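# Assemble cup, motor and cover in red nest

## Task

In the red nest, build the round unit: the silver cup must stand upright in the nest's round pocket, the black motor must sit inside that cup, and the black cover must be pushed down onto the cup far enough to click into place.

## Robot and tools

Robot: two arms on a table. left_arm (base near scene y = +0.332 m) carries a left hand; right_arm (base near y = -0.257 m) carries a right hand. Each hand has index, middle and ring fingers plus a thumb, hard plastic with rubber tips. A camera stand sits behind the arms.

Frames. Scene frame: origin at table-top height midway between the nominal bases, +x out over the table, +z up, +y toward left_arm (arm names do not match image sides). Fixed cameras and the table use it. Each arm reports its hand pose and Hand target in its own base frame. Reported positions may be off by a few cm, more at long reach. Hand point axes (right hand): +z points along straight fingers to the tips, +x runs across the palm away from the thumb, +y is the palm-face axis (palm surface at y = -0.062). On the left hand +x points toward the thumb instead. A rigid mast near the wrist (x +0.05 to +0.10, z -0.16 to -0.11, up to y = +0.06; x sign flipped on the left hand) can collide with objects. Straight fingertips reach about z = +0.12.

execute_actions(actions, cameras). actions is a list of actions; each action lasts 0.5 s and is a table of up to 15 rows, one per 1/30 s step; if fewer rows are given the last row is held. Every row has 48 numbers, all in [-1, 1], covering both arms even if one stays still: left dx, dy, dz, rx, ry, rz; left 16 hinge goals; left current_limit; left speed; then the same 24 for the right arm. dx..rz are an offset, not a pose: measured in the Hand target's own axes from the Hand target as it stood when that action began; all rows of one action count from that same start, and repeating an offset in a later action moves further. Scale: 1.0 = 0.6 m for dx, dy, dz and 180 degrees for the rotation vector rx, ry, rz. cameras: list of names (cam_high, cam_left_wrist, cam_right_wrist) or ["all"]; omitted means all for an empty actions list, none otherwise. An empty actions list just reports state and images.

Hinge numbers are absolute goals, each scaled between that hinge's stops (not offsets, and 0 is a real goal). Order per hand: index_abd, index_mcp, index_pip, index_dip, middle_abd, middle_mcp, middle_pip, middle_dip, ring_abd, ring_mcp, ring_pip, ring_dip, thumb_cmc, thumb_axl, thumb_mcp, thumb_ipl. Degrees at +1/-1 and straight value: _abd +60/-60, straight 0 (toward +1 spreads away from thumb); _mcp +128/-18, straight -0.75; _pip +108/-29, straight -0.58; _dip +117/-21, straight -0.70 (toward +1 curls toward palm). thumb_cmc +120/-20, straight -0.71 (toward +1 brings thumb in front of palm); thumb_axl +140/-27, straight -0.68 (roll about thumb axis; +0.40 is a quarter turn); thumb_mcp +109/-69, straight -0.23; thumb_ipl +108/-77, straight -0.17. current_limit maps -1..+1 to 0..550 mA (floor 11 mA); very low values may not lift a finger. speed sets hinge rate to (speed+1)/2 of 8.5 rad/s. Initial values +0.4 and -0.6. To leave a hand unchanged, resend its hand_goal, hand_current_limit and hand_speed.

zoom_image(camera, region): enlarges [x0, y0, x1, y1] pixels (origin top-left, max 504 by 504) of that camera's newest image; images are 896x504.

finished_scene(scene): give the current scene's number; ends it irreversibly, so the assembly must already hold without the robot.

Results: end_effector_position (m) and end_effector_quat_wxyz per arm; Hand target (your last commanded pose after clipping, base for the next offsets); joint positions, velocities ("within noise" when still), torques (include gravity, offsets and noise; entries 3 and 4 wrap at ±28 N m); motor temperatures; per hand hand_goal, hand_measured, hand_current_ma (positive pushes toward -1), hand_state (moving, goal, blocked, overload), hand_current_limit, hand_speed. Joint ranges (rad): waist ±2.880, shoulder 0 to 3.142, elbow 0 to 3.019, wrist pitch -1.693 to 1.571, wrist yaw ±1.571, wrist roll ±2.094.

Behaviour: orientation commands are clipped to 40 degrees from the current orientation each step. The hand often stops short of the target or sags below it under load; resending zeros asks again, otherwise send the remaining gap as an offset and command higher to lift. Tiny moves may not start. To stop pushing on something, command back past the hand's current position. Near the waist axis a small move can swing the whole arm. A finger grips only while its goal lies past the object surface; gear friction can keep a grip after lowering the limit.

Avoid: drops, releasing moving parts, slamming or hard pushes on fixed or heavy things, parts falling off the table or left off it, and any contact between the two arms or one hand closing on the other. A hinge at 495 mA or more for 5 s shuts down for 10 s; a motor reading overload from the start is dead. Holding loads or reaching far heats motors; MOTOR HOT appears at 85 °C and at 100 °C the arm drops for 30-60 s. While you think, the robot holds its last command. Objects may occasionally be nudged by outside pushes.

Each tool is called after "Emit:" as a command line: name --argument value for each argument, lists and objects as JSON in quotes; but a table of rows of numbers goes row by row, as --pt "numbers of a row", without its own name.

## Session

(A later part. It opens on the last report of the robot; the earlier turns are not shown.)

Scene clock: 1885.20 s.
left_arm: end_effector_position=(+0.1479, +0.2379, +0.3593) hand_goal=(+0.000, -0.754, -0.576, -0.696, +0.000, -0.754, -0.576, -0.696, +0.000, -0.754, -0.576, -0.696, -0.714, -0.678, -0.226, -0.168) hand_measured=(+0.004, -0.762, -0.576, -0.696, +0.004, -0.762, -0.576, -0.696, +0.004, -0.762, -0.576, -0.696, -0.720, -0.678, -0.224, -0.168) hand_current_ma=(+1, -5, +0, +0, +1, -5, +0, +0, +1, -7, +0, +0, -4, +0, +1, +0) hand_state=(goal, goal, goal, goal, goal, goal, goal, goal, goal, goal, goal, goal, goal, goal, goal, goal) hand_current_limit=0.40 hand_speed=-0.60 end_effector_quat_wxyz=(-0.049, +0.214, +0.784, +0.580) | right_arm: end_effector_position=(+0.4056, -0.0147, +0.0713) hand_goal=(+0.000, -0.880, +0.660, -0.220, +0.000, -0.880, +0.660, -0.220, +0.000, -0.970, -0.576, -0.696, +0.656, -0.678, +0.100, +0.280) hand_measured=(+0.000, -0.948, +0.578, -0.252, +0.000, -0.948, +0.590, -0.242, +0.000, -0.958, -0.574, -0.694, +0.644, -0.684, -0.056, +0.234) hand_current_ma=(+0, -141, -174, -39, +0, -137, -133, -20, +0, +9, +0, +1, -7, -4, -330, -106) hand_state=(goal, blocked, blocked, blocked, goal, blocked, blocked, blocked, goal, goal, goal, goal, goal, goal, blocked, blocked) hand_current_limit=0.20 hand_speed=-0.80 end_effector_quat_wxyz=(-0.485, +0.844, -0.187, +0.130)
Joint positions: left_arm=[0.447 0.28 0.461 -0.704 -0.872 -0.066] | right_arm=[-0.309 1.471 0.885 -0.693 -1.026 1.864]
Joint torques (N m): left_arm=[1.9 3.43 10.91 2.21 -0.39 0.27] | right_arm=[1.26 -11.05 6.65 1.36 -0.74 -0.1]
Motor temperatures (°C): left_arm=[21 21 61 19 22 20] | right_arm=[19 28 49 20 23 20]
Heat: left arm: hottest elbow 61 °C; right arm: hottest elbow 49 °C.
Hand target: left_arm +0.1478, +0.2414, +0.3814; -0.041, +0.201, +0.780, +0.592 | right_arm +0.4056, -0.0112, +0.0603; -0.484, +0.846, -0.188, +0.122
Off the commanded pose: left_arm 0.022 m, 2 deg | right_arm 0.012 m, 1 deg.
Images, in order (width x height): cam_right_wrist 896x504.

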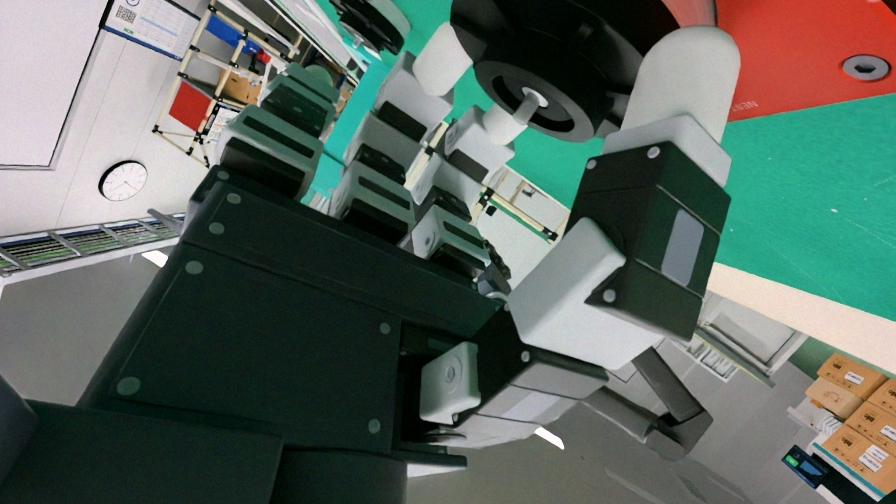

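Emit:
execute_actions --actions '[[[0,0,0,0,0,0,0,-0.754,-0.576,-0.696,0,-0.754,-0.576,-0.696,0,-0.754,-0.576,-0.696,-0.714,-0.678,-0.226,-0.168,0.4,-0.6,-0.0004,0.0144,0.0084,0,0,0,0,-0.88,0.66,-0.22,0,-0.88,0.66,-0.22,0,-0.97,-0.576,-0.696,0.657,-0.678,0.10,0.28,0.2,-0.8]],[[0,0,0,0,0,0,0,-0.754,-0.576,-0.696,0,-0.754,-0.576,-0.696,0,-0.754,-0.576,-0.696,-0.714,-0.678,-0.226,-0.168,0.4,-0.6,0,0,0,0,0,0,0,-0.88,0.66,-0.22,0,-0.88,0.66,-0.22,0,-0.97,-0.576,-0.696,0.657,-0.678,0.10,0.28,0.2,-0.8]]]' --cameras '["cam_right_wrist"]'

Emit:
zoom_image --camera "cam_right_wrist" --region '[440, 0, 740, 150]'

Scene clock: 1891.10 s.
left_arm: end_effector_position=(+0.1479, +0.2379, +0.3593) hand_goal=(+0.000, -0.754, -0.576, -0.696, +0.000, -0.754, -0.576, -0.696, +0.000, -0.754, -0.576, -0.696, -0.714, -0.678, -0.226, -0.168) hand_measured=(+0.004, -0.762, -0.576, -0.696, +0.004, -0.762, -0.576, -0.696, +0.004, -0.762, -0.576, -0.696, -0.720, -0.678, -0.224, -0.168) hand_current_ma=(+1, -5, +0, +0, +1, -5, +0, +0, +1, -7, +0, +0, -4, +0, +1, +0) hand_state=(goal, goal, goal, goal, goal, goal, goal, goal, goal, goal, goal, goal, goal, goal, goal, goal) hand_current_limit=0.40 hand_speed=-0.60 end_effector_quat_wxyz=(-0.049, +0.214, +0.784, +0.580) | right_arm: end_effector_position=(+0.4064, -0.0144, +0.0705) hand_goal=(+0.000, -0.880, +0.660, -0.220, +0.000, -0.880, +0.660, -0.220, +0.000, -0.970, -0.576, -0.696, +0.656, -0.678, +0.100, +0.280) hand_measured=(+0.000, -0.948, +0.582, -0.248, +0.000, -0.946, +0.592, -0.242, +0.000, -0.958, -0.574, -0.694, +0.644, -0.684, -0.060, +0.234) hand_current_ma=(+0, -141, -159, -31, +0, -135, -125, -20, +0, +9, +0, +1, -8, -4, -330, -106) hand_state=(goal, blocked, blocked, blocked, goal, blocked, blocked, blocked, goal, goal, goal, goal, goal, goal, blocked, blocked) hand_current_limit=0.20 hand_speed=-0.80 end_effector_quat_wxyz=(-0.486, +0.842, -0.192, +0.132)
Joint positions: left_arm=[0.447 0.28 0.461 -0.704 -0.872 -0.066] | right_arm=[-0.309 1.471 0.88 -0.675 -1.027 1.884]
Joint torques (N m): left_arm=[1.96 3.49 10.91 2.21 -0.39 0.26] | right_arm=[1.2 -9.76 6.02 1.7 -0.73 -0.29]
Motor temperatures (°C): left_arm=[21 21 61 19 22 20] | right_arm=[19 28 48 20 23 20]
Heat: left arm: hottest elbow 61 °C; right arm: hottest elbow 48 °C.
Hand target: left_arm +0.1478, +0.2414, +0.3814; -0.041, +0.201, +0.780, +0.592 | right_arm +0.4056, -0.0112, +0.0503; -0.484, +0.846, -0.188, +0.122
Off the commanded pose: left_arm 0.022 m, 2 deg | right_arm 0.020 m, 1 deg.
Images, in order (width x height): cam_right_wrist 896x504.

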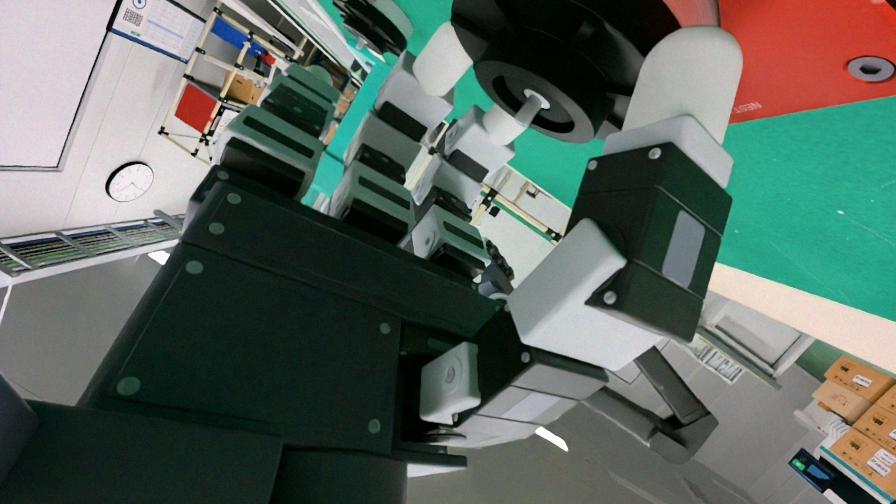

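Scaled by 1.680 from the camera's 896x504 image, which has a finer 1280x720 frame.

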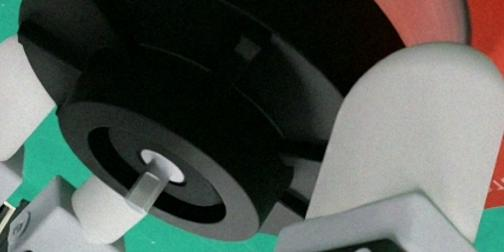

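Emit:
execute_actions --actions '[[[0,0,0,0,0,0,0,-0.754,-0.576,-0.696,0,-0.754,-0.576,-0.696,0,-0.754,-0.576,-0.696,-0.714,-0.678,-0.226,-0.168,0.4,-0.6,0.0008,-0.0052,-0.0108,0,0,0,0,-0.88,0.66,-0.22,0,-0.88,0.66,-0.22,0,-0.97,-0.576,-0.696,0.657,-0.678,0.10,0.28,0.2,-0.8]],[[0,0,0,0,0,0,0,-0.754,-0.576,-0.696,0,-0.754,-0.576,-0.696,0,-0.754,-0.576,-0.696,-0.714,-0.678,-0.226,-0.168,0.4,-0.6,0,0,0,0,0,0,0,-0.88,0.66,-0.22,0,-0.88,0.66,-0.22,0,-0.97,-0.576,-0.696,0.657,-0.678,0.10,0.28,0.2,-0.8]]]' --cameras '["cam_right_wrist"]'

Emit:
zoom_image --camera "cam_right_wrist" --region '[440, 0, 740, 150]'

Scene clock: 1907.83 s.
left_arm: end_effector_position=(+0.1479, +0.2379, +0.3593) hand_goal=(+0.000, -0.754, -0.576, -0.696, +0.000, -0.754, -0.576, -0.696, +0.000, -0.754, -0.576, -0.696, -0.714, -0.678, -0.226, -0.168) hand_measured=(+0.004, -0.762, -0.576, -0.696, +0.004, -0.762, -0.576, -0.696, +0.004, -0.762, -0.576, -0.696, -0.720, -0.678, -0.224, -0.168) hand_current_ma=(+1, -5, +0, +0, +1, -5, +0, +0, +1, -7, +0, +0, -4, +0, +1, +0) hand_state=(goal, goal, goal, goal, goal, goal, goal, goal, goal, goal, goal, goal, goal, goal, goal, goal) hand_current_limit=0.40 hand_speed=-0.60 end_effector_quat_wxyz=(-0.049, +0.214, +0.784, +0.580) | right_arm: end_effector_position=(+0.4064, -0.0144, +0.0705) hand_goal=(+0.000, -0.880, +0.660, -0.220, +0.000, -0.880, +0.660, -0.220, +0.000, -0.970, -0.576, -0.696, +0.656, -0.678, +0.100, +0.280) hand_measured=(+0.000, -0.948, +0.582, -0.248, +0.000, -0.946, +0.592, -0.242, +0.000, -0.958, -0.574, -0.694, +0.644, -0.684, -0.060, +0.234) hand_current_ma=(+0, -141, -159, -31, +0, -135, -125, -20, +0, +9, +0, +1, -8, -4, -330, -106) hand_state=(goal, blocked, blocked, blocked, goal, blocked, blocked, blocked, goal, goal, goal, goal, goal, goal, blocked, blocked) hand_current_limit=0.20 hand_speed=-0.80 end_effector_quat_wxyz=(-0.486, +0.842, -0.192, +0.132)
Joint positions: left_arm=[0.447 0.28 0.461 -0.704 -0.872 -0.066] | right_arm=[-0.309 1.471 0.88 -0.675 -1.027 1.884]
Joint torques (N m): left_arm=[1.96 3.49 10.92 2.22 -0.39 0.27] | right_arm=[0.32 -10.4 6.76 0.58 -0.83 -0.43]
Motor temperatures (°C): left_arm=[21 21 61 19 22 20] | right_arm=[19 27 47 20 23 20]
Heat: left arm: hottest elbow 61 °C; right arm: hottest elbow 47 °C.
Hand target: left_arm +0.1478, +0.2414, +0.3814; -0.041, +0.201, +0.780, +0.592 | right_arm +0.4042, -0.0150, +0.0562; -0.484, +0.846, -0.188, +0.122
Off the commanded pose: left_arm 0.022 m, 2 deg | right_arm 0.014 m, 1 deg.
Images, in order (width x height): cam_right_wrist 896x504.

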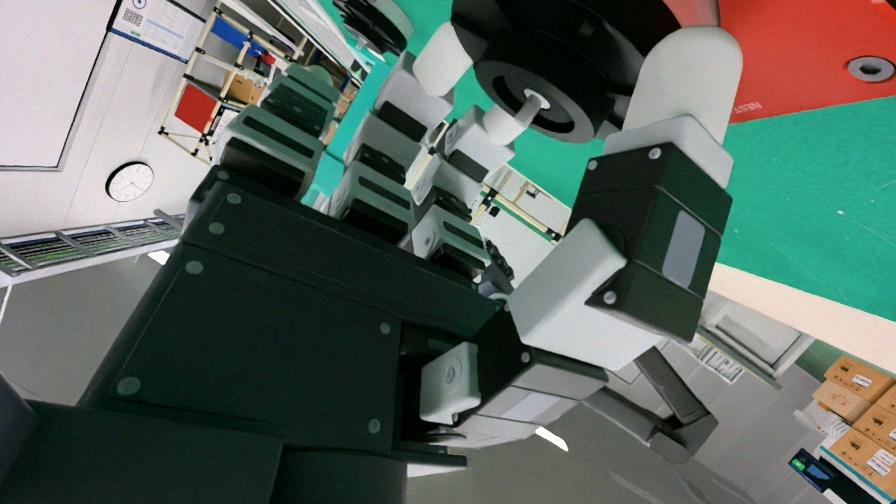

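Scaled by 1.680 from the camera's 896x504 image, which has a finer 1280x720 frame.

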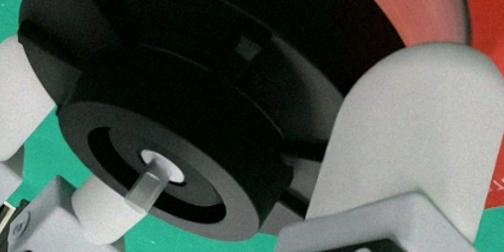

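Emit:
execute_actions --actions '[]' --cameras '["cam_high"]'

Scene clock: 1930.80 s.
left_arm: end_effector_position=(+0.1479, +0.2379, +0.3593) hand_goal=(+0.000, -0.754, -0.576, -0.696, +0.000, -0.754, -0.576, -0.696, +0.000, -0.754, -0.576, -0.696, -0.714, -0.678, -0.226, -0.168) hand_measured=(+0.004, -0.762, -0.576, -0.696, +0.004, -0.762, -0.576, -0.696, +0.004, -0.762, -0.576, -0.696, -0.720, -0.678, -0.224, -0.168) hand_current_ma=(+1, -5, +0, +0, +1, -5, +0, +0, +1, -7, +0, +0, -4, +0, +1, +0) hand_state=(goal, goal, goal, goal, goal, goal, goal, goal, goal, goal, goal, goal, goal, goal, goal, goal) hand_current_limit=0.40 hand_speed=-0.60 end_effector_quat_wxyz=(-0.049, +0.214, +0.784, +0.580) | right_arm: end_effector_position=(+0.4064, -0.0143, +0.0705) hand_goal=(+0.000, -0.880, +0.660, -0.220, +0.000, -0.880, +0.660, -0.220, +0.000, -0.970, -0.576, -0.696, +0.656, -0.678, +0.100, +0.280) hand_measured=(+0.000, -0.948, +0.582, -0.248, +0.000, -0.946, +0.592, -0.242, +0.000, -0.958, -0.574, -0.694, +0.644, -0.684, -0.060, +0.234) hand_current_ma=(+0, -141, -158, -31, +0, -135, -125, -20, +0, +9, +0, +1, -8, -4, -330, -106) hand_state=(goal, blocked, blocked, blocked, goal, blocked, blocked, blocked, goal, goal, goal, goal, goal, goal, blocked, blocked) hand_current_limit=0.20 hand_speed=-0.80 end_effector_quat_wxyz=(-0.486, +0.842, -0.192, +0.132)
Joint positions: left_arm=[0.447 0.28 0.461 -0.704 -0.872 -0.066] | right_arm=[-0.309 1.471 0.88 -0.675 -1.027 1.884]
Joint velocities: within noise
Joint torques (N m): left_arm=[2.02 3.55 10.92 2.22 -0.39 0.26] | right_arm=[0.38 -10.46 6.75 0.59 -0.84 -0.43]
Motor temperatures (°C): left_arm=[20 21 61 19 22 20] | right_arm=[19 27 46 20 23 20]
Heat: left arm: hottest elbow 61 °C; right arm: hottest elbow 46 °C.
Hand target: left_arm +0.1478, +0.2414, +0.3814; -0.041, +0.201, +0.780, +0.592 | right_arm +0.4042, -0.0149, +0.0563; -0.484, +0.846, -0.188, +0.122
Off the commanded pose: left_arm 0.022 m, 2 deg | right_arm 0.014 m, 1 deg.
Images, in order (width x height): cam_high 896x504.

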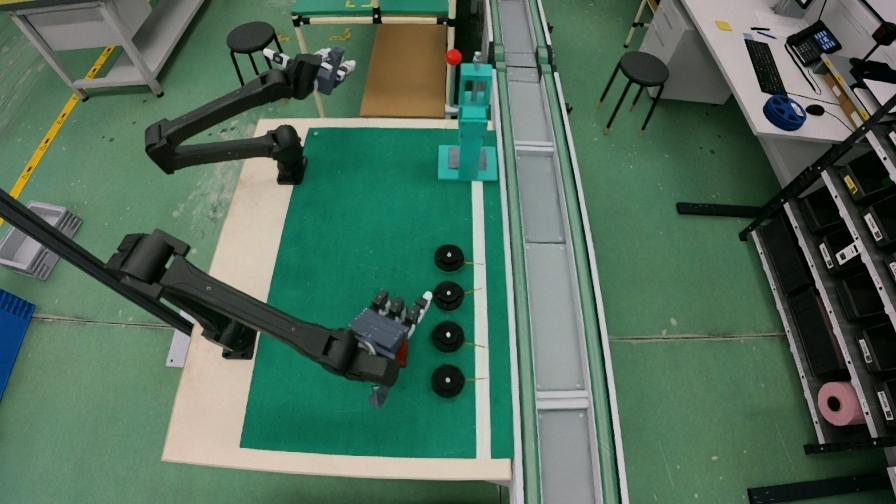

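Emit:
execute_actions --actions '[[[0,0,0,0,0,0,0,-0.754,-0.576,-0.696,0,-0.754,-0.576,-0.696,0,-0.754,-0.576,-0.696,-0.714,-0.678,-0.226,-0.168,0.4,-0.6,-0.0004,-0.0144,-0.0084,0,0,0,0,-0.88,0.66,-0.22,0,-0.88,0.66,-0.22,0,-0.97,-0.576,-0.696,0.657,-0.678,0.1,0.28,0.2,-0.8]],[[0,0,0,0,0,0,0,-0.754,-0.576,-0.696,0,-0.754,-0.576,-0.696,0,-0.754,-0.576,-0.696,-0.714,-0.678,-0.226,-0.168,0.4,-0.6,0.0004,0.0144,0.0084,0,0,0,0,-0.88,0.66,-0.22,0,-0.88,0.66,-0.22,0,-0.97,-0.576,-0.696,0.657,-0.678,0.1,0.28,0.2,-0.8]]]' --cameras '["cam_right_wrist"]'

Scene clock: 1937.83 s.
left_arm: end_effector_position=(+0.1479, +0.2379, +0.3593) hand_goal=(+0.000, -0.754, -0.576, -0.696, +0.000, -0.754, -0.576, -0.696, +0.000, -0.754, -0.576, -0.696, -0.714, -0.678, -0.226, -0.168) hand_measured=(+0.004, -0.762, -0.576, -0.696, +0.004, -0.762, -0.576, -0.696, +0.004, -0.762, -0.576, -0.696, -0.720, -0.678, -0.224, -0.168) hand_current_ma=(+1, -5, +0, +0, +1, -5, +0, +0, +1, -7, +0, +0, -4, +0, +1, +0) hand_state=(goal, goal, goal, goal, goal, goal, goal, goal, goal, goal, goal, goal, goal, goal, goal, goal) hand_current_limit=0.40 hand_speed=-0.60 end_effector_quat_wxyz=(-0.049, +0.214, +0.784, +0.580) | right_arm: end_effector_position=(+0.4045, -0.0138, +0.0701) hand_goal=(+0.000, -0.880, +0.660, -0.220, +0.000, -0.880, +0.660, -0.220, +0.000, -0.970, -0.576, -0.696, +0.656, -0.678, +0.100, +0.280) hand_measured=(+0.000, -0.948, +0.582, -0.248, +0.000, -0.946, +0.592, -0.242, +0.000, -0.958, -0.574, -0.694, +0.650, -0.682, -0.060, +0.234) hand_current_ma=(+0, -141, -156, -31, +0, -135, -125, -20, +0, +9, +0, +1, -2, -1, -330, -106) hand_state=(goal, blocked, blocked, blocked, goal, blocked, blocked, blocked, goal, goal, goal, goal, goal, goal, blocked, blocked) hand_current_limit=0.20 hand_speed=-0.80 end_effector_quat_wxyz=(-0.486, +0.844, -0.187, +0.130)
Joint positions: left_arm=[0.447 0.28 0.461 -0.704 -0.872 -0.066] | right_arm=[-0.309 1.471 0.88 -0.69 -1.03 1.863]
Joint torques (N m): left_arm=[1.96 3.55 10.93 2.19 -0.39 0.26] | right_arm=[0.32 -10.29 6.78 1.09 -0.73 -0.26]
Motor temperatures (°C): left_arm=[20 21 61 19 22 20] | right_arm=[19 27 46 19 23 20]
Heat: left arm: hottest elbow 61 °C; right arm: hottest elbow 46 °C.
Hand target: left_arm +0.1478, +0.2414, +0.3814; -0.041, +0.201, +0.780, +0.592 | right_arm +0.4041, -0.0150, +0.0562; -0.484, +0.846, -0.188, +0.122
Off the commanded pose: left_arm 0.022 m, 2 deg | right_arm 0.014 m, 1 deg.
Images, in order (width x height): cam_right_wrist 896x504.

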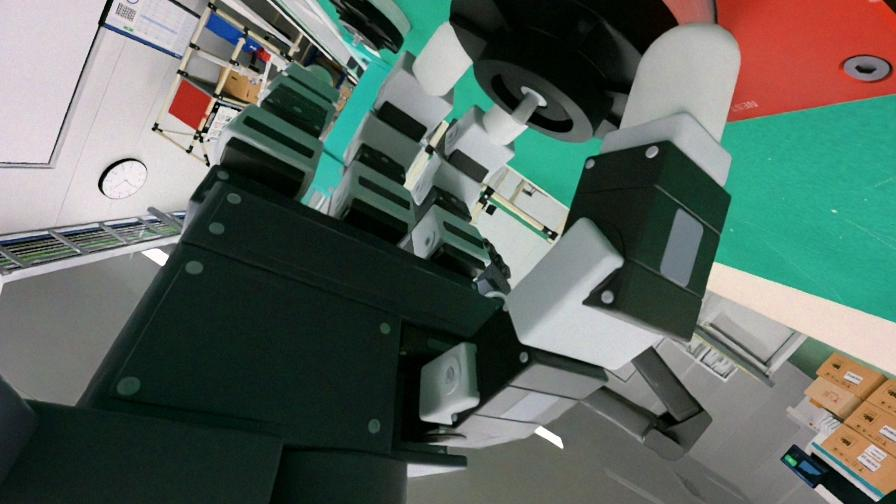

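Emit:
zoom_image --camera "cam_right_wrist" --region '[390, 0, 790, 220]'

Scaled by 1.260 from the camera's 896x504 image, which has a finer 1280x720 frame.

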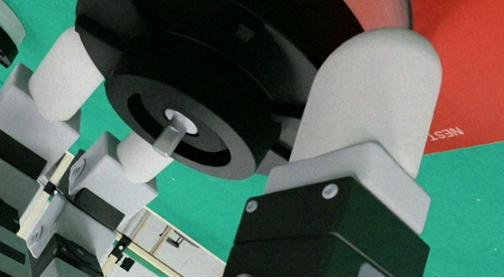

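Emit:
execute_actions --actions '[[[0,0,0,0,0,0,0,-0.754,-0.576,-0.696,0,-0.754,-0.576,-0.696,0,-0.754,-0.576,-0.696,-0.714,-0.678,-0.226,-0.168,0.4,-0.6,-0.0009,-0.0289,-0.0168,0,0,0,0,-0.88,0.66,-0.22,0,-0.88,0.66,-0.22,0,-0.97,-0.576,-0.696,0.657,-0.678,0.1,0.28,0.2,-0.8]]]' --cameras '[]'

Emit:
execute_actions --actions '[[[0,0,0,0,0,0,0,-0.754,-0.576,-0.696,0,-0.754,-0.576,-0.696,0,-0.754,-0.576,-0.696,-0.714,-0.678,-0.226,-0.168,0.4,-0.6,0.0009,0.0289,0.0168,0,0,0,0,-0.88,0.66,-0.22,0,-0.88,0.66,-0.22,0,-0.97,-0.576,-0.696,0.657,-0.678,0.1,0.28,0.2,-0.8]]]' --cameras '[]'

Scene clock: 1945.43 s.
left_arm: end_effector_position=(+0.1479, +0.2379, +0.3593) hand_goal=(+0.000, -0.754, -0.576, -0.696, +0.000, -0.754, -0.576, -0.696, +0.000, -0.754, -0.576, -0.696, -0.714, -0.678, -0.226, -0.168) hand_measured=(+0.004, -0.762, -0.576, -0.696, +0.004, -0.762, -0.576, -0.696, +0.004, -0.762, -0.576, -0.696, -0.720, -0.678, -0.224, -0.168) hand_current_ma=(+1, -5, +0, +0, +1, -5, +0, +0, +1, -7, +0, +0, -4, +0, +1, +0) hand_state=(goal, goal, goal, goal, goal, goal, goal, goal, goal, goal, goal, goal, goal, goal, goal, goal) hand_current_limit=0.40 hand_speed=-0.60 end_effector_quat_wxyz=(-0.049, +0.214, +0.784, +0.580) | right_arm: end_effector_position=(+0.4028, -0.0138, +0.0707) hand_goal=(+0.000, -0.880, +0.660, -0.220, +0.000, -0.880, +0.660, -0.220, +0.000, -0.970, -0.576, -0.696, +0.656, -0.678, +0.100, +0.280) hand_measured=(+0.000, -0.948, +0.582, -0.248, +0.000, -0.946, +0.592, -0.244, +0.000, -0.958, -0.574, -0.694, +0.654, -0.680, -0.060, +0.234) hand_current_ma=(+0, -141, -156, -31, +0, -135, -125, -24, +0, +9, +0, +1, -1, -1, -330, -106) hand_state=(goal, blocked, blocked, blocked, goal, blocked, blocked, blocked, goal, goal, goal, goal, goal, goal, blocked, blocked) hand_current_limit=0.20 hand_speed=-0.80 end_effector_quat_wxyz=(-0.486, +0.845, -0.183, +0.128)
Joint positions: left_arm=[0.447 0.28 0.461 -0.704 -0.872 -0.066] | right_arm=[-0.309 1.47 0.883 -0.711 -1.03 1.843]
Joint torques (N m): left_arm=[2.02 3.49 10.91 2.21 -0.39 0.27] | right_arm=[0.32 -13.39 8.25 -0.27 -0.71 -0.03]
Motor temperatures (°C): left_arm=[20 21 61 19 22 20] | right_arm=[19 27 46 20 23 20]
Heat: left arm: hottest elbow 61 °C; right arm: hottest elbow 46 °C.
Hand target: left_arm +0.1478, +0.2414, +0.3814; -0.041, +0.201, +0.780, +0.592 | right_arm +0.4032, -0.0145, +0.0763; -0.484, +0.846, -0.188, +0.122
Off the commanded pose: left_arm 0.022 m, 2 deg | right_arm 0.006 m, 1 deg.
No camera images: "cameras" was empty.

Scene clock: 1946.13 s.
left_arm: end_effector_position=(+0.1479, +0.2379, +0.3593) hand_goal=(+0.000, -0.754, -0.576, -0.696, +0.000, -0.754, -0.576, -0.696, +0.000, -0.754, -0.576, -0.696, -0.714, -0.678, -0.226, -0.168) hand_measured=(+0.004, -0.762, -0.576, -0.696, +0.004, -0.762, -0.576, -0.696, +0.004, -0.762, -0.576, -0.696, -0.720, -0.678, -0.224, -0.168) hand_current_ma=(+1, -5, +0, +0, +1, -5, +0, +0, +1, -7, +0, +0, -4, +0, +1, +0) hand_state=(goal, goal, goal, goal, goal, goal, goal, goal, goal, goal, goal, goal, goal, goal, goal, goal) hand_current_limit=0.40 hand_speed=-0.60 end_effector_quat_wxyz=(-0.049, +0.214, +0.784, +0.580) | right_arm: end_effector_position=(+0.4047, -0.0143, +0.0710) hand_goal=(+0.000, -0.880, +0.660, -0.220, +0.000, -0.880, +0.660, -0.220, +0.000, -0.970, -0.576, -0.696, +0.656, -0.678, +0.100, +0.280) hand_measured=(+0.000, -0.948, +0.584, -0.248, +0.000, -0.946, +0.592, -0.244, +0.000, -0.958, -0.574, -0.694, +0.652, -0.680, -0.060, +0.234) hand_current_ma=(+0, -141, -153, -31, +0, -135, -125, -24, +0, +9, +0, +1, -2, -1, -330, -106) hand_state=(goal, blocked, blocked, blocked, goal, blocked, blocked, blocked, goal, goal, goal, goal, goal, goal, blocked, blocked) hand_current_limit=0.20 hand_speed=-0.80 end_effector_quat_wxyz=(-0.486, +0.845, -0.182, +0.131)
Joint positions: left_arm=[0.447 0.28 0.461 -0.704 -0.872 -0.066] | right_arm=[-0.309 1.47 0.883 -0.7 -1.03 1.848]
Joint torques (N m): left_arm=[2.02 3.43 10.93 2.19 -0.39 0.26] | right_arm=[0.26 -10.23 6.56 1.46 -0.73 -0.11]
Motor temperatures (°C): left_arm=[20 21 61 19 22 20] | right_arm=[19 27 46 20 23 20]
Heat: left arm: hottest elbow 61 °C; right arm: hottest elbow 46 °C.
Hand target: left_arm +0.1478, +0.2414, +0.3814; -0.041, +0.201, +0.780, +0.592 | right_arm +0.4041, -0.0149, +0.0563; -0.484, +0.846, -0.188, +0.122
Off the commanded pose: left_arm 0.022 m, 2 deg | right_arm 0.015 m, 1 deg.
No camera images: "cameras" was empty.

Emit:
execute_actions --actions '[[[0,0,0,0,0,0,0,-0.754,-0.576,-0.696,0,-0.754,-0.576,-0.696,0,-0.754,-0.576,-0.696,-0.714,-0.678,-0.226,-0.168,0.4,-0.6,0.0006,0.0216,0.0126,0,0,0,0,-0.88,0.66,-0.22,0,-0.88,0.66,-0.22,0,-0.97,-0.576,-0.696,0.657,-0.678,0.1,0.28,0.2,-0.8]]]' --cameras '[]'

Scene clock: 1950.80 s.
left_arm: end_effector_position=(+0.1479, +0.2379, +0.3593) hand_goal=(+0.000, -0.754, -0.576, -0.696, +0.000, -0.754, -0.576, -0.696, +0.000, -0.754, -0.576, -0.696, -0.714, -0.678, -0.226, -0.168) hand_measured=(+0.004, -0.762, -0.576, -0.696, +0.004, -0.762, -0.576, -0.696, +0.004, -0.762, -0.576, -0.696, -0.720, -0.678, -0.224, -0.168) hand_current_ma=(+1, -5, +0, +0, +1, -5, +0, +0, +1, -7, +0, +0, -4, +0, +1, +0) hand_state=(goal, goal, goal, goal, goal, goal, goal, goal, goal, goal, goal, goal, goal, goal, goal, goal) hand_current_limit=0.40 hand_speed=-0.60 end_effector_quat_wxyz=(-0.049, +0.214, +0.784, +0.580) | right_arm: end_effector_position=(+0.4064, -0.0133, +0.0690) hand_goal=(+0.000, -0.880, +0.660, -0.220, +0.000, -0.880, +0.660, -0.220, +0.000, -0.970, -0.576, -0.696, +0.656, -0.678, +0.100, +0.280) hand_measured=(+0.000, -0.948, +0.596, -0.236, +0.000, -0.944, +0.606, -0.244, +0.000, -0.958, -0.574, -0.694, +0.648, -0.682, -0.072, +0.234) hand_current_ma=(+0, -141, -117, -14, +0, -126, -90, -23, +0, +9, +0, +1, -5, -2, -330, -106) hand_state=(goal, blocked, blocked, goal, goal, blocked, blocked, blocked, goal, goal, goal, goal, goal, goal, blocked, blocked) hand_current_limit=0.20 hand_speed=-0.80 end_effector_quat_wxyz=(-0.489, +0.842, -0.186, +0.133)
Joint positions: left_arm=[0.447 0.28 0.461 -0.704 -0.872 -0.066] | right_arm=[-0.309 1.473 0.876 -0.671 -1.036 1.871]
Joint torques (N m): left_arm=[1.9 3.49 10.92 2.19 -0.39 0.26] | right_arm=[0.26 -8.53 5.75 1.89 -0.49 -0.33]
Motor temperatures (°C): left_arm=[20 21 61 19 22 20] | right_arm=[19 27 46 20 23 20]
Heat: left arm: hottest elbow 61 °C; right arm: hottest elbow 46 °C.
Hand target: left_arm +0.1478, +0.2414, +0.3814; -0.041, +0.201, +0.780, +0.592 | right_arm +0.4049, -0.0152, +0.0414; -0.484, +0.846, -0.188, +0.122
Off the commanded pose: left_arm 0.022 m, 2 deg | right_arm 0.028 m, 1 deg.
No camera images: "cameras" was empty.

Emit:
execute_actions --actions '[[[0,0,0,0,0,0,0,-0.754,-0.576,-0.696,0,-0.754,-0.576,-0.696,0,-0.754,-0.576,-0.696,-0.714,-0.678,-0.226,-0.168,0.4,-0.6,-0.0008,-0.0288,-0.0167,0,0,0,0,-0.93,0.62,-0.22,0,-0.93,0.62,-0.22,0,-0.97,-0.576,-0.696,0.657,-0.678,0.0,0.26,0.2,-0.9]],[[0,0,0,0,0,0,0,-0.754,-0.576,-0.696,0,-0.754,-0.576,-0.696,0,-0.754,-0.576,-0.696,-0.714,-0.678,-0.226,-0.168,0.4,-0.6,0,0,0,0,0,0,0,-0.95,0.56,-0.24,0,-0.95,0.56,-0.24,0,-0.97,-0.576,-0.696,0.657,-0.678,-0.07,0.26,0.2,-0.9]],[[0,0,0,0,0,0,0,-0.754,-0.576,-0.696,0,-0.754,-0.576,-0.696,0,-0.754,-0.576,-0.696,-0.714,-0.678,-0.226,-0.168,0.4,-0.6,0,0,0,0,0,0,0,-0.96,0.48,-0.2,0,-0.96,0.48,-0.2,0,-0.97,-0.576,-0.696,0.657,-0.678,-0.11,0.26,0.3,-0.85]]]' --cameras '["cam_right_wrist"]'

Scene clock: 1970.23 s.
left_arm: end_effector_position=(+0.1479, +0.2379, +0.3593) hand_goal=(+0.000, -0.754, -0.576, -0.696, +0.000, -0.754, -0.576, -0.696, +0.000, -0.754, -0.576, -0.696, -0.714, -0.678, -0.226, -0.168) hand_measured=(+0.004, -0.762, -0.576, -0.696, +0.004, -0.762, -0.576, -0.696, +0.004, -0.762, -0.576, -0.696, -0.720, -0.678, -0.224, -0.168) hand_current_ma=(+1, -5, +0, +0, +1, -5, +0, +0, +1, -7, +0, +0, -4, +0, +1, +0) hand_state=(goal, goal, goal, goal, goal, goal, goal, goal, goal, goal, goal, goal, goal, goal, goal, goal) hand_current_limit=0.40 hand_speed=-0.60 end_effector_quat_wxyz=(-0.049, +0.214, +0.784, +0.580) | right_arm: end_effector_position=(+0.4044, -0.0144, +0.0658) hand_goal=(+0.000, -0.960, +0.480, -0.200, +0.000, -0.960, +0.480, -0.200, +0.000, -0.970, -0.576, -0.696, +0.656, -0.678, -0.110, +0.260) hand_measured=(+0.000, -0.950, +0.484, -0.204, +0.000, -0.950, +0.482, -0.202, +0.000, -0.958, -0.574, -0.694, +0.656, -0.678, -0.106, +0.258) hand_current_ma=(+0, +6, +1, -1, +0, +8, +1, -1, +0, +9, +0, +1, +0, +0, +1, -1) hand_state=(goal, goal, goal, goal, goal, goal, goal, goal, goal, goal, goal, goal, goal, goal, goal, goal) hand_current_limit=0.30 hand_speed=-0.85 end_effector_quat_wxyz=(-0.485, +0.845, -0.186, +0.130)
Joint positions: left_arm=[0.447 0.28 0.461 -0.704 -0.872 -0.066] | right_arm=[-0.309 1.478 0.876 -0.683 -1.027 1.857]
Joint torques (N m): left_arm=[1.96 3.49 10.91 2.18 -0.39 0.27] | right_arm=[0.32 -11.81 7.43 0.32 -0.85 -0.19]
Motor temperatures (°C): left_arm=[20 21 61 19 22 20] | right_arm=[19 26 46 20 22 20]
Heat: left arm: hottest elbow 61 °C; right arm: hottest elbow 46 °C.
Hand target: left_arm +0.1478, +0.2414, +0.3814; -0.041, +0.201, +0.780, +0.592 | right_arm +0.4040, -0.0148, +0.0614; -0.484, +0.846, -0.188, +0.122
Off the commanded pose: left_arm 0.022 m, 2 deg | right_arm 0.005 m, 1 deg.
Images, in order (width x height): cam_right_wrist 896x504.

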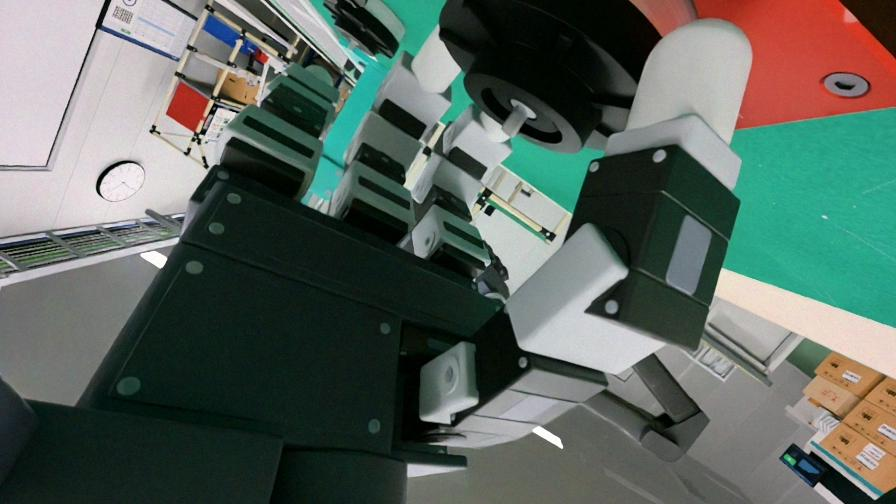

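Emit:
execute_actions --actions '[[[0,0,0,0,0,0,0,-0.754,-0.576,-0.696,0,-0.754,-0.576,-0.696,0,-0.754,-0.576,-0.696,-0.714,-0.678,-0.226,-0.168,0.4,-0.6,0,0,0,0,0,0,0,-0.97,0.308,-0.161,0,-0.97,0.308,-0.161,0,-0.97,-0.576,-0.696,0.657,-0.678,-0.143,0.258,0.4,-0.7]],[[0,0,0,0,0,0,0,-0.754,-0.576,-0.696,0,-0.754,-0.576,-0.696,0,-0.754,-0.576,-0.696,-0.714,-0.678,-0.226,-0.168,0.4,-0.6,-0.0017,-0.0577,-0.0335,0,0,0,0,-0.97,0.308,-0.161,0,-0.97,0.308,-0.161,0,-0.97,-0.576,-0.696,0.657,-0.678,-0.143,0.258,0.4,-0.7]],[[0,0,0,0,0,0,0,-0.754,-0.576,-0.696,0,-0.754,-0.576,-0.696,0,-0.754,-0.576,-0.696,-0.714,-0.678,-0.226,-0.168,0.4,-0.6,-0.0017,-0.0577,-0.0335,0,0,0,0,-0.97,0.308,-0.161,0,-0.97,0.308,-0.161,0,-0.97,-0.576,-0.696,0.657,-0.678,-0.143,0.258,0.4,-0.7]]]' --cameras '["cam_right_wrist"]'

Emit:
zoom_image --camera "cam_right_wrist" --region '[350, 0, 850, 300]'

Scene clock: 1978.20 s.
left_arm: end_effector_position=(+0.1479, +0.2379, +0.3593) hand_goal=(+0.000, -0.754, -0.576, -0.696, +0.000, -0.754, -0.576, -0.696, +0.000, -0.754, -0.576, -0.696, -0.714, -0.678, -0.226, -0.168) hand_measured=(+0.004, -0.762, -0.576, -0.696, +0.004, -0.762, -0.576, -0.696, +0.004, -0.762, -0.576, -0.696, -0.720, -0.678, -0.224, -0.168) hand_current_ma=(+1, -5, +0, +0, +1, -5, +0, +0, +1, -7, +0, +0, -4, +0, +1, +0) hand_state=(goal, goal, goal, goal, goal, goal, goal, goal, goal, goal, goal, goal, goal, goal, goal, goal) hand_current_limit=0.40 hand_speed=-0.60 end_effector_quat_wxyz=(-0.049, +0.214, +0.784, +0.580) | right_arm: end_effector_position=(+0.3872, -0.0095, +0.1259) hand_goal=(+0.000, -0.970, +0.308, -0.162, +0.000, -0.970, +0.308, -0.162, +0.000, -0.970, -0.576, -0.696, +0.656, -0.678, -0.144, +0.258) hand_measured=(+0.000, -0.952, +0.312, -0.166, +0.000, -0.952, +0.312, -0.164, +0.000, -0.958, -0.574, -0.694, +0.656, -0.678, -0.140, +0.258) hand_current_ma=(+0, +17, +1, -1, +0, +18, +1, -1, +0, +9, +0, +1, +0, +0, +2, +0) hand_state=(goal, goal, goal, goal, goal, goal, goal, goal, goal, goal, goal, goal, goal, goal, goal, goal) hand_current_limit=0.40 hand_speed=-0.70 end_effector_quat_wxyz=(-0.485, +0.845, -0.198, +0.109)
Joint positions: left_arm=[0.447 0.28 0.461 -0.704 -0.872 -0.066] | right_arm=[-0.309 1.373 0.951 -0.912 -1.024 1.857]
Joint torques (N m): left_arm=[1.96 3.43 10.91 2.19 -0.39 0.26] | right_arm=[0.5 -12.34 10.67 0.27 -0.97 -0.15]
Motor temperatures (°C): left_arm=[20 21 61 19 22 20] | right_arm=[19 26 47 20 22 20]
Heat: left arm: hottest elbow 61 °C; right arm: hottest elbow 47 °C.
Hand target: left_arm +0.1478, +0.2414, +0.3814; -0.041, +0.201, +0.780, +0.592 | right_arm +0.4004, -0.0130, +0.1413; -0.484, +0.846, -0.188, +0.122
Off the commanded pose: left_arm 0.022 m, 2 deg | right_arm 0.021 m, 2 deg.
Images, in order (width x height): cam_right_wrist 896x504.

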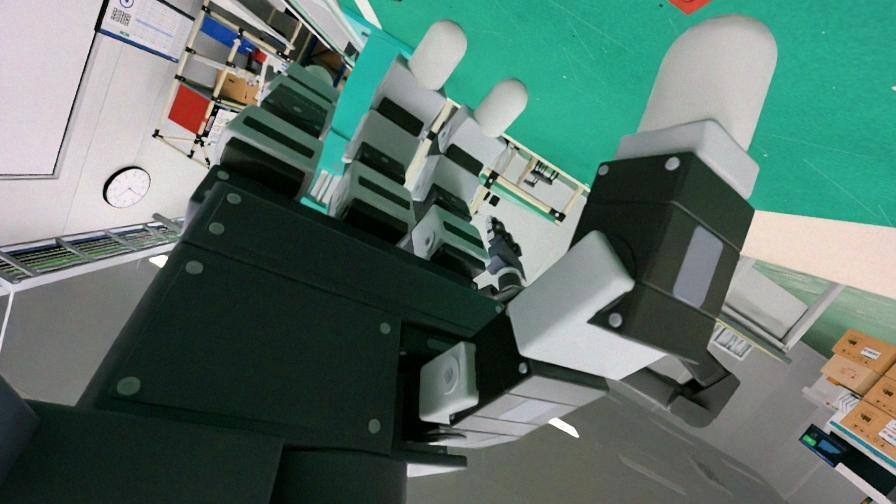

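Scaled by 1.008 from the camera's 896x504 image, which has a finer 1280x720 frame.

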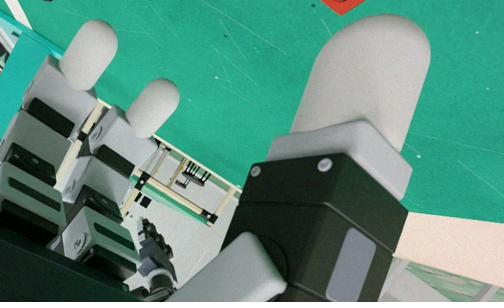

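Emit:
execute_actions --actions '[[[0,0,0,0,0,0,0,-0.754,-0.576,-0.696,0,-0.754,-0.576,-0.696,0,-0.754,-0.576,-0.696,-0.714,-0.678,-0.226,-0.168,0.4,-0.6,0.0447,0.07,-0.1182,-0.0018,0.06,0.0349,0,-0.97,0.308,-0.161,0,-0.97,0.308,-0.161,0,-0.97,-0.576,-0.696,0.2,-0.678,-0.143,0.258,0.4,-0.7]],[[0,0,0,0,0,0,0,-0.754,-0.576,-0.696,0,-0.754,-0.576,-0.696,0,-0.754,-0.576,-0.696,-0.714,-0.678,-0.226,-0.168,0.4,-0.6,0.0447,0.07,-0.1182,-0.0018,0.06,0.0349,0,-0.97,0.308,-0.161,0,-0.97,0.308,-0.161,0,-0.97,-0.576,-0.696,-0.2,-0.678,-0.2,0.0,0.4,-0.7]],[[0,0,0,0,0,0,0,-0.754,-0.576,-0.696,0,-0.754,-0.576,-0.696,0,-0.754,-0.576,-0.696,-0.714,-0.678,-0.226,-0.168,0.4,-0.6,0,0,0,0,0,0,0,-0.5,0.6,0,0,-0.5,0.6,0,0,-0.5,0.6,0,-0.71,-0.678,-0.226,-0.168,0.4,-0.7]]]' --cameras '["cam_high","cam_right_wrist"]'

Emit:
zoom_image --camera "cam_high" --region '[350, 314, 414, 370]'

Scene clock: 1990.53 s.
left_arm: end_effector_position=(+0.1479, +0.2379, +0.3593) hand_goal=(+0.000, -0.754, -0.576, -0.696, +0.000, -0.754, -0.576, -0.696, +0.000, -0.754, -0.576, -0.696, -0.714, -0.678, -0.226, -0.168) hand_measured=(+0.004, -0.762, -0.576, -0.696, +0.004, -0.762, -0.576, -0.696, +0.004, -0.762, -0.576, -0.696, -0.720, -0.678, -0.224, -0.168) hand_current_ma=(+1, -5, +0, +0, +1, -5, +0, +0, +1, -7, +0, +0, -4, +0, +1, +0) hand_state=(goal, goal, goal, goal, goal, goal, goal, goal, goal, goal, goal, goal, goal, goal, goal, goal) hand_current_limit=0.40 hand_speed=-0.60 end_effector_quat_wxyz=(-0.049, +0.214, +0.784, +0.580) | right_arm: end_effector_position=(+0.3458, -0.1729, +0.1258) hand_goal=(+0.000, -0.500, +0.600, +0.000, +0.000, -0.500, +0.600, +0.000, +0.000, -0.500, +0.600, +0.000, -0.710, -0.678, -0.226, -0.168) hand_measured=(+0.000, -0.498, +0.594, -0.004, +0.000, -0.498, +0.596, -0.004, +0.000, -0.496, +0.594, -0.004, -0.694, -0.678, -0.220, -0.166) hand_current_ma=(+0, +0, -2, -1, +0, +0, -2, -1, +0, +1, -2, -1, +14, +0, +4, +1) hand_state=(goal, goal, goal, goal, goal, goal, goal, goal, goal, goal, goal, goal, goal, goal, goal, goal) hand_current_limit=0.40 hand_speed=-0.70 end_effector_quat_wxyz=(-0.449, +0.780, -0.381, +0.210)
Joint positions: left_arm=[0.447 0.28 0.461 -0.704 -0.872 -0.066] | right_arm=[-0.748 1.373 0.951 -0.912 -1.02 1.865]
Joint torques (N m): left_arm=[1.96 3.6 10.91 2.19 -0.39 0.26] | right_arm=[1.03 -12.28 10.58 0.31 -1.02 -0.11]
Motor temperatures (°C): left_arm=[20 21 61 19 22 20] | right_arm=[19 27 49 20 23 20]
Heat: left arm: hottest elbow 61 °C; right arm: hottest elbow 49 °C.
Hand target: left_arm +0.1478, +0.2414, +0.3814; -0.041, +0.201, +0.780, +0.592 | right_arm +0.3584, -0.1803, +0.1414; -0.446, +0.785, -0.367, +0.224
Off the commanded pose: left_arm 0.022 m, 2 deg | right_arm 0.021 m, 2 deg.
Images, in order (width x height): cam_high 896x504, cam_right_wrist 896x504.

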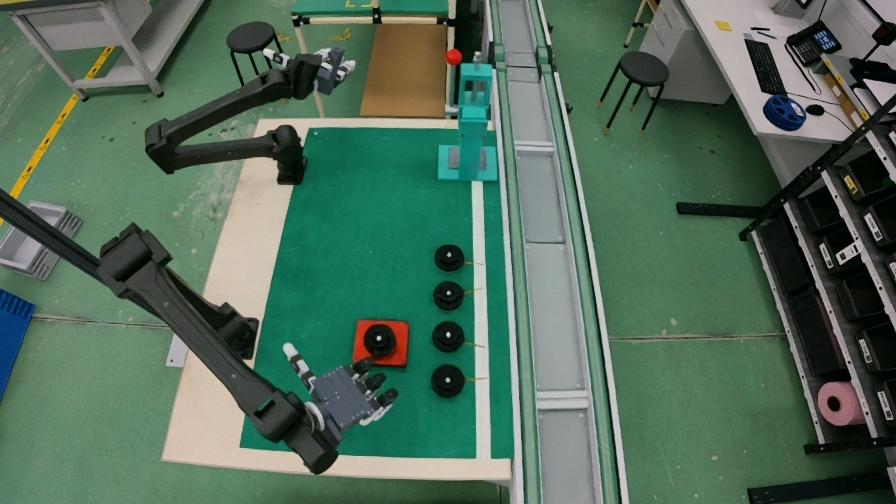

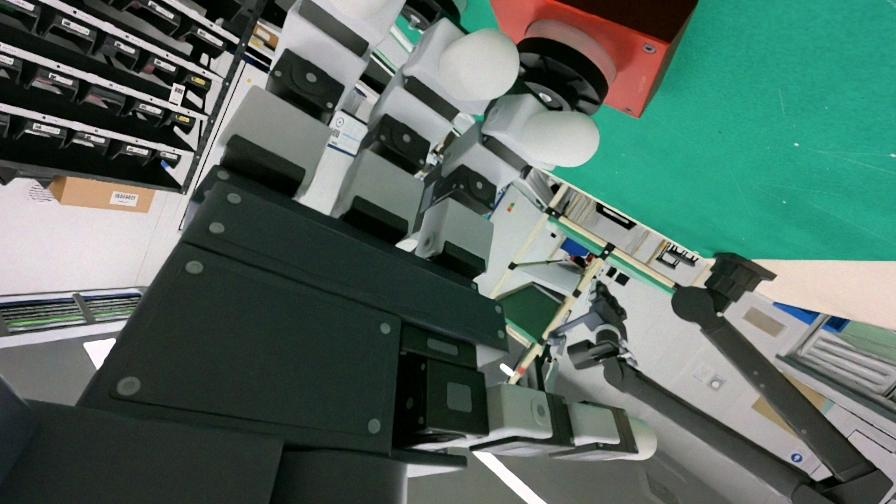

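Scaled by 7.875 from the camera's 896x504 image, which has a finer 1280x720 frame.

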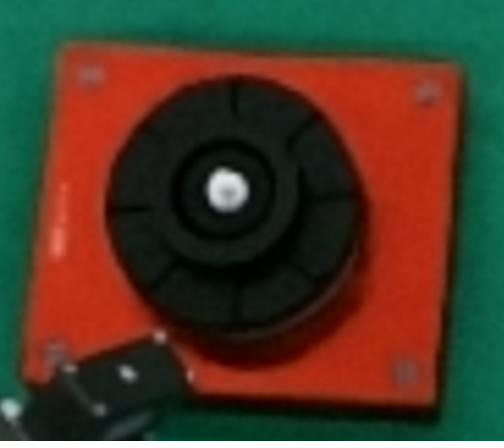

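Emit:
execute_actions --actions '[[[0,0,0,0,0,0,0,-0.754,-0.576,-0.696,0,-0.754,-0.576,-0.696,0,-0.754,-0.576,-0.696,-0.714,-0.678,-0.226,-0.168,0.4,-0.6,-0.0647,-0.0547,0.0945,0.0018,-0.06,-0.0349,0,-0.2,0.95,0.2,0,-0.2,0.95,0.2,0,-0.2,0.95,0.2,-0.71,-0.678,-0.226,-0.168,0.4,-0.7]],[[0,0,0,0,0,0,0,-0.754,-0.576,-0.696,0,-0.754,-0.576,-0.696,0,-0.754,-0.576,-0.696,-0.714,-0.678,-0.226,-0.168,0.4,-0.6,-0.062,-0.0551,0.0955,0.0018,-0.06,-0.0349,0,0.068,0.98,0.2,0,0.068,0.98,0.2,0,0.068,0.98,0.2,-0.71,-0.678,-0.226,-0.168,0.4,-0.7]],[[0,0,0,0,0,0,0,-0.754,-0.576,-0.696,0,-0.754,-0.576,-0.696,0,-0.754,-0.576,-0.696,-0.714,-0.678,-0.226,-0.168,0.4,-0.6,0,0,0,0,0,0,0,0.068,0.98,0.2,0,0.068,0.98,0.2,0,0.068,0.98,0.2,-0.71,-0.678,-0.226,-0.168,0.4,-0.7]]]' --cameras '["cam_high","cam_right_wrist"]'

Scene clock: 2011.37 s.
left_arm: end_effector_position=(+0.1479, +0.2379, +0.3593) hand_goal=(+0.000, -0.754, -0.576, -0.696, +0.000, -0.754, -0.576, -0.696, +0.000, -0.754, -0.576, -0.696, -0.714, -0.678, -0.226, -0.168) hand_measured=(+0.004, -0.762, -0.576, -0.696, +0.004, -0.762, -0.576, -0.696, +0.004, -0.762, -0.576, -0.696, -0.720, -0.678, -0.224, -0.168) hand_current_ma=(+1, -5, +0, +0, +1, -5, +0, +0, +1, -7, +0, +0, -4, +0, +1, +0) hand_state=(goal, goal, goal, goal, goal, goal, goal, goal, goal, goal, goal, goal, goal, goal, goal, goal) hand_current_limit=0.40 hand_speed=-0.60 end_effector_quat_wxyz=(-0.049, +0.214, +0.784, +0.580) | right_arm: end_effector_position=(+0.3814, -0.0251, +0.1288) hand_goal=(+0.000, +0.068, +0.980, +0.200, +0.000, +0.068, +0.980, +0.200, +0.000, +0.068, +0.980, +0.200, -0.710, -0.678, -0.226, -0.168) hand_measured=(+0.000, +0.054, +0.972, +0.196, +0.000, +0.052, +0.972, +0.198, +0.000, +0.052, +0.974, +0.198, -0.694, -0.678, -0.222, -0.166) hand_current_ma=(+0, -12, -4, -1, +0, -14, -3, -1, +0, -15, -3, -1, +12, +0, +3, +1) hand_state=(goal, goal, goal, goal, goal, goal, goal, goal, goal, goal, goal, goal, goal, goal, goal, goal) hand_current_limit=0.40 hand_speed=-0.70 end_effector_quat_wxyz=(-0.487, +0.845, -0.194, +0.111)
Joint positions: left_arm=[0.447 0.28 0.461 -0.704 -0.872 -0.066] | right_arm=[-0.354 1.381 0.969 -0.997 -1.038 1.76]
Joint torques (N m): left_arm=[2.02 3.37 10.88 2.21 -0.39 0.27] | right_arm=[-0.26 -10.64 10.88 0.12 -0.72 -0.13]
Motor temperatures (°C): left_arm=[20 21 61 19 22 20] | right_arm=[19 27 51 19 23 20]
Heat: left arm: hottest elbow 61 °C; right arm: hottest elbow 51 °C.
Hand target: left_arm +0.1478, +0.2414, +0.3814; -0.041, +0.201, +0.780, +0.592 | right_arm +0.3966, -0.0339, +0.1390; -0.484, +0.846, -0.188, +0.122
Off the commanded pose: left_arm 0.022 m, 2 deg | right_arm 0.020 m, 2 deg.
Images, in order (width x height): cam_high 896x504, cam_right_wrist 896x504.

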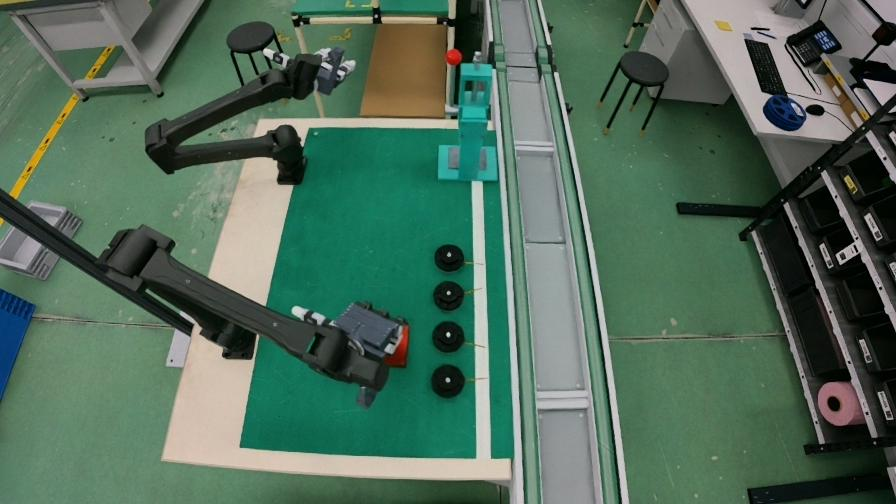

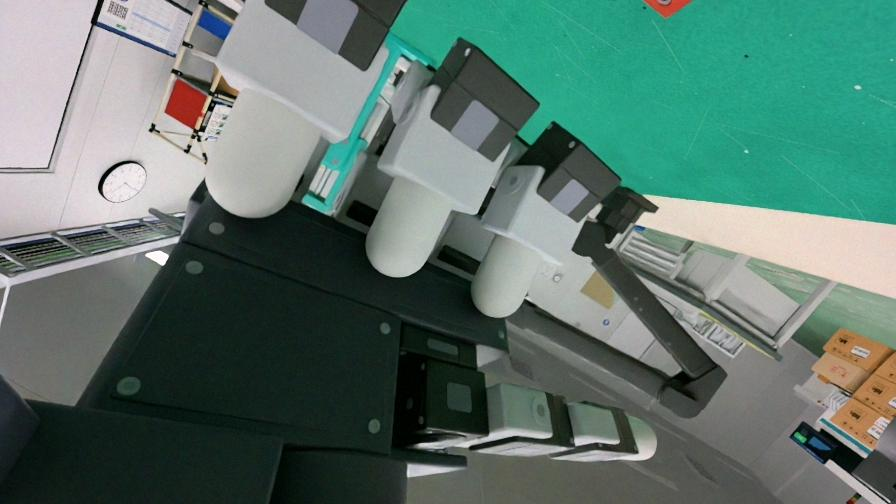

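Emit:
execute_actions --actions '[[[0,0,0,0,0,0,0,-0.754,-0.576,-0.696,0,-0.754,-0.576,-0.696,0,-0.754,-0.576,-0.696,-0.714,-0.678,-0.226,-0.168,0.4,-0.6,0.0015,0.0433,0.0251,0,0,0,0,0.068,0.98,0.2,0,0.068,0.98,0.2,0,0.068,0.98,0.2,-0.71,-0.678,-0.226,-0.168,0.4,-0.7]],[[0,0,0,0,0,0,0,-0.754,-0.576,-0.696,0,-0.754,-0.576,-0.696,0,-0.754,-0.576,-0.696,-0.714,-0.678,-0.226,-0.168,0.4,-0.6,0,0,0,0,0,0,0,0.068,0.98,0.2,0,0.068,0.98,0.2,0,0.068,0.98,0.2,-0.71,-0.678,-0.226,-0.168,0.4,-0.7]]]' --cameras '["cam_right_wrist"]'

Scene clock: 2017.13 s.
left_arm: end_effector_position=(+0.1479, +0.2379, +0.3593) hand_goal=(+0.000, -0.754, -0.576, -0.696, +0.000, -0.754, -0.576, -0.696, +0.000, -0.754, -0.576, -0.696, -0.714, -0.678, -0.226, -0.168) hand_measured=(+0.004, -0.762, -0.576, -0.696, +0.004, -0.762, -0.576, -0.696, +0.004, -0.762, -0.576, -0.696, -0.720, -0.678, -0.224, -0.168) hand_current_ma=(+1, -5, +0, +0, +1, -5, +0, +0, +1, -7, +0, +0, -4, +0, +1, +0) hand_state=(goal, goal, goal, goal, goal, goal, goal, goal, goal, goal, goal, goal, goal, goal, goal, goal) hand_current_limit=0.40 hand_speed=-0.60 end_effector_quat_wxyz=(-0.049, +0.214, +0.784, +0.580) | right_arm: end_effector_position=(+0.3939, -0.0298, +0.1123) hand_goal=(+0.000, +0.068, +0.980, +0.200, +0.000, +0.068, +0.980, +0.200, +0.000, +0.068, +0.980, +0.200, -0.710, -0.678, -0.226, -0.168) hand_measured=(+0.000, +0.054, +0.972, +0.196, +0.000, +0.052, +0.972, +0.198, +0.000, +0.052, +0.974, +0.198, -0.694, -0.678, -0.222, -0.166) hand_current_ma=(+0, -12, -4, -1, +0, -14, -3, -1, +0, -15, -3, -1, +12, +0, +3, +1) hand_state=(goal, goal, goal, goal, goal, goal, goal, goal, goal, goal, goal, goal, goal, goal, goal, goal) hand_current_limit=0.40 hand_speed=-0.70 end_effector_quat_wxyz=(-0.486, +0.845, -0.189, +0.116)
Joint positions: left_arm=[0.447 0.28 0.461 -0.704 -0.872 -0.066] | right_arm=[-0.354 1.428 0.969 -0.94 -1.038 1.756]
Joint torques (N m): left_arm=[2.02 3.55 10.91 2.19 -0.39 0.26] | right_arm=[-0.38 -11.81 7.54 0.98 -0.73 -0.12]
Motor temperatures (°C): left_arm=[20 21 61 19 22 20] | right_arm=[19 27 51 19 23 20]
Heat: left arm: hottest elbow 61 °C; right arm: hottest elbow 51 °C.
Hand target: left_arm +0.1478, +0.2414, +0.3814; -0.041, +0.201, +0.780, +0.592 | right_arm +0.3981, -0.0346, +0.1090; -0.484, +0.846, -0.188, +0.122
Off the commanded pose: left_arm 0.022 m, 2 deg | right_arm 0.007 m, 1 deg.
Images, in order (width x height): cam_right_wrist 896x504.

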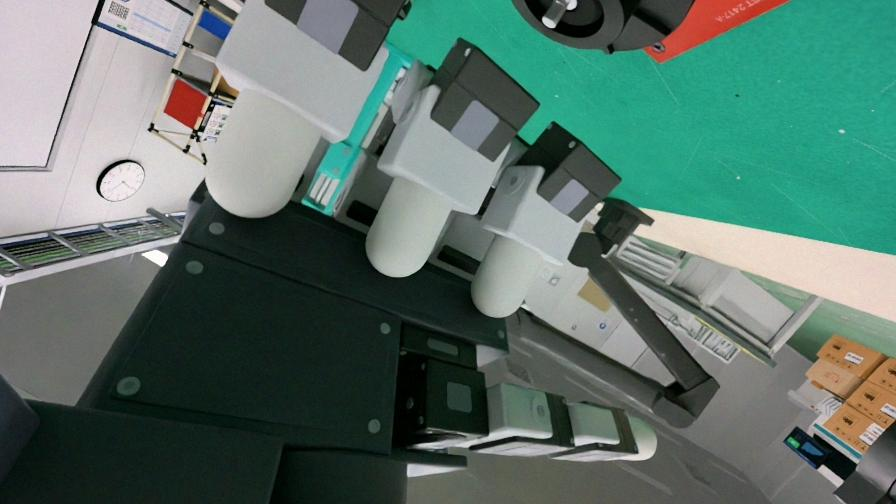

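Emit:
execute_actions --actions '[[[0,0,0,0,0,0,0,-0.754,-0.576,-0.696,0,-0.754,-0.576,-0.696,0,-0.754,-0.576,-0.696,-0.714,-0.678,-0.226,-0.168,0.4,-0.6,0.0015,0.0433,0.0251,0,0,0,0,0.068,0.98,0.2,0,0.068,0.98,0.2,0,0.068,0.98,0.2,-0.71,-0.678,-0.226,-0.168,0.4,-0.7]],[[0,0,0,0,0,0,0,-0.754,-0.576,-0.696,0,-0.754,-0.576,-0.696,0,-0.754,-0.576,-0.696,-0.714,-0.678,-0.226,-0.168,0.4,-0.6,0.0005,0.0144,0.0084,0,0,0,0,0.068,0.98,0.2,0,0.068,0.98,0.2,0,0.068,0.98,0.2,-0.71,-0.678,-0.226,-0.168,0.4,-0.7]]]' --cameras '["cam_right_wrist"]'

Scene clock: 2027.47 s.
left_arm: end_effector_position=(+0.1479, +0.2379, +0.3593) hand_goal=(+0.000, -0.754, -0.576, -0.696, +0.000, -0.754, -0.576, -0.696, +0.000, -0.754, -0.576, -0.696, -0.714, -0.678, -0.226, -0.168) hand_measured=(+0.004, -0.762, -0.576, -0.696, +0.004, -0.762, -0.576, -0.696, +0.004, -0.762, -0.576, -0.696, -0.720, -0.678, -0.224, -0.168) hand_current_ma=(+1, -5, +0, +0, +1, -5, +0, +0, +1, -7, +0, +0, -4, +0, +1, +0) hand_state=(goal, goal, goal, goal, goal, goal, goal, goal, goal, goal, goal, goal, goal, goal, goal, goal) hand_current_limit=0.40 hand_speed=-0.60 end_effector_quat_wxyz=(-0.049, +0.214, +0.784, +0.580) | right_arm: end_effector_position=(+0.3967, -0.0310, +0.0741) hand_goal=(+0.000, +0.068, +0.980, +0.200, +0.000, +0.068, +0.980, +0.200, +0.000, +0.068, +0.980, +0.200, -0.710, -0.678, -0.226, -0.168) hand_measured=(+0.000, +0.054, +0.972, +0.196, +0.000, +0.052, +0.972, +0.198, +0.000, +0.052, +0.974, +0.198, -0.694, -0.678, -0.222, -0.166) hand_current_ma=(+0, -12, -4, -1, +0, -14, -3, -1, +0, -15, -3, -1, +12, +0, +3, +1) hand_state=(goal, goal, goal, goal, goal, goal, goal, goal, goal, goal, goal, goal, goal, goal, goal, goal) hand_current_limit=0.40 hand_speed=-0.70 end_effector_quat_wxyz=(-0.485, +0.846, -0.187, +0.119)
Joint positions: left_arm=[0.447 0.28 0.461 -0.704 -0.872 -0.066] | right_arm=[-0.354 1.487 0.918 -0.825 -1.037 1.753]
Joint torques (N m): left_arm=[2.02 3.43 10.92 2.18 -0.39 0.26] | right_arm=[-0.38 -11.93 7.06 1.1 -0.73 -0.11]
Motor temperatures (°C): left_arm=[20 21 62 19 22 20] | right_arm=[19 27 50 19 23 20]
Heat: left arm: hottest elbow 62 °C; right arm: hottest elbow 50 °C.
Hand target: left_arm +0.1478, +0.2414, +0.3814; -0.041, +0.201, +0.780, +0.592 | right_arm +0.4001, -0.0357, +0.0690; -0.484, +0.846, -0.188, +0.122
Off the commanded pose: left_arm 0.022 m, 2 deg | right_arm 0.008 m, 0 deg.
Images, in order (width x height): cam_right_wrist 896x504.

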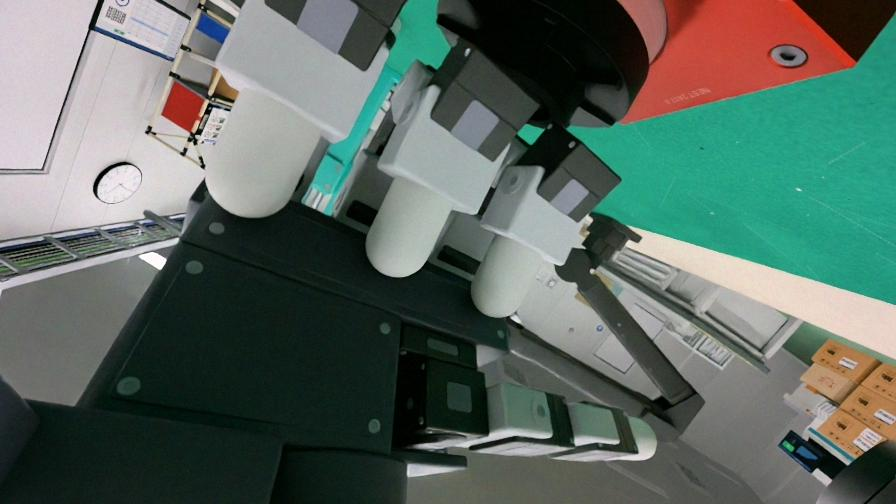

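Emit:
zoom_image --camera "cam_right_wrist" --region '[400, 0, 700, 210]'

Scaled by 1.680 from the camera's 896x504 image, which has a finer 1280x720 frame.

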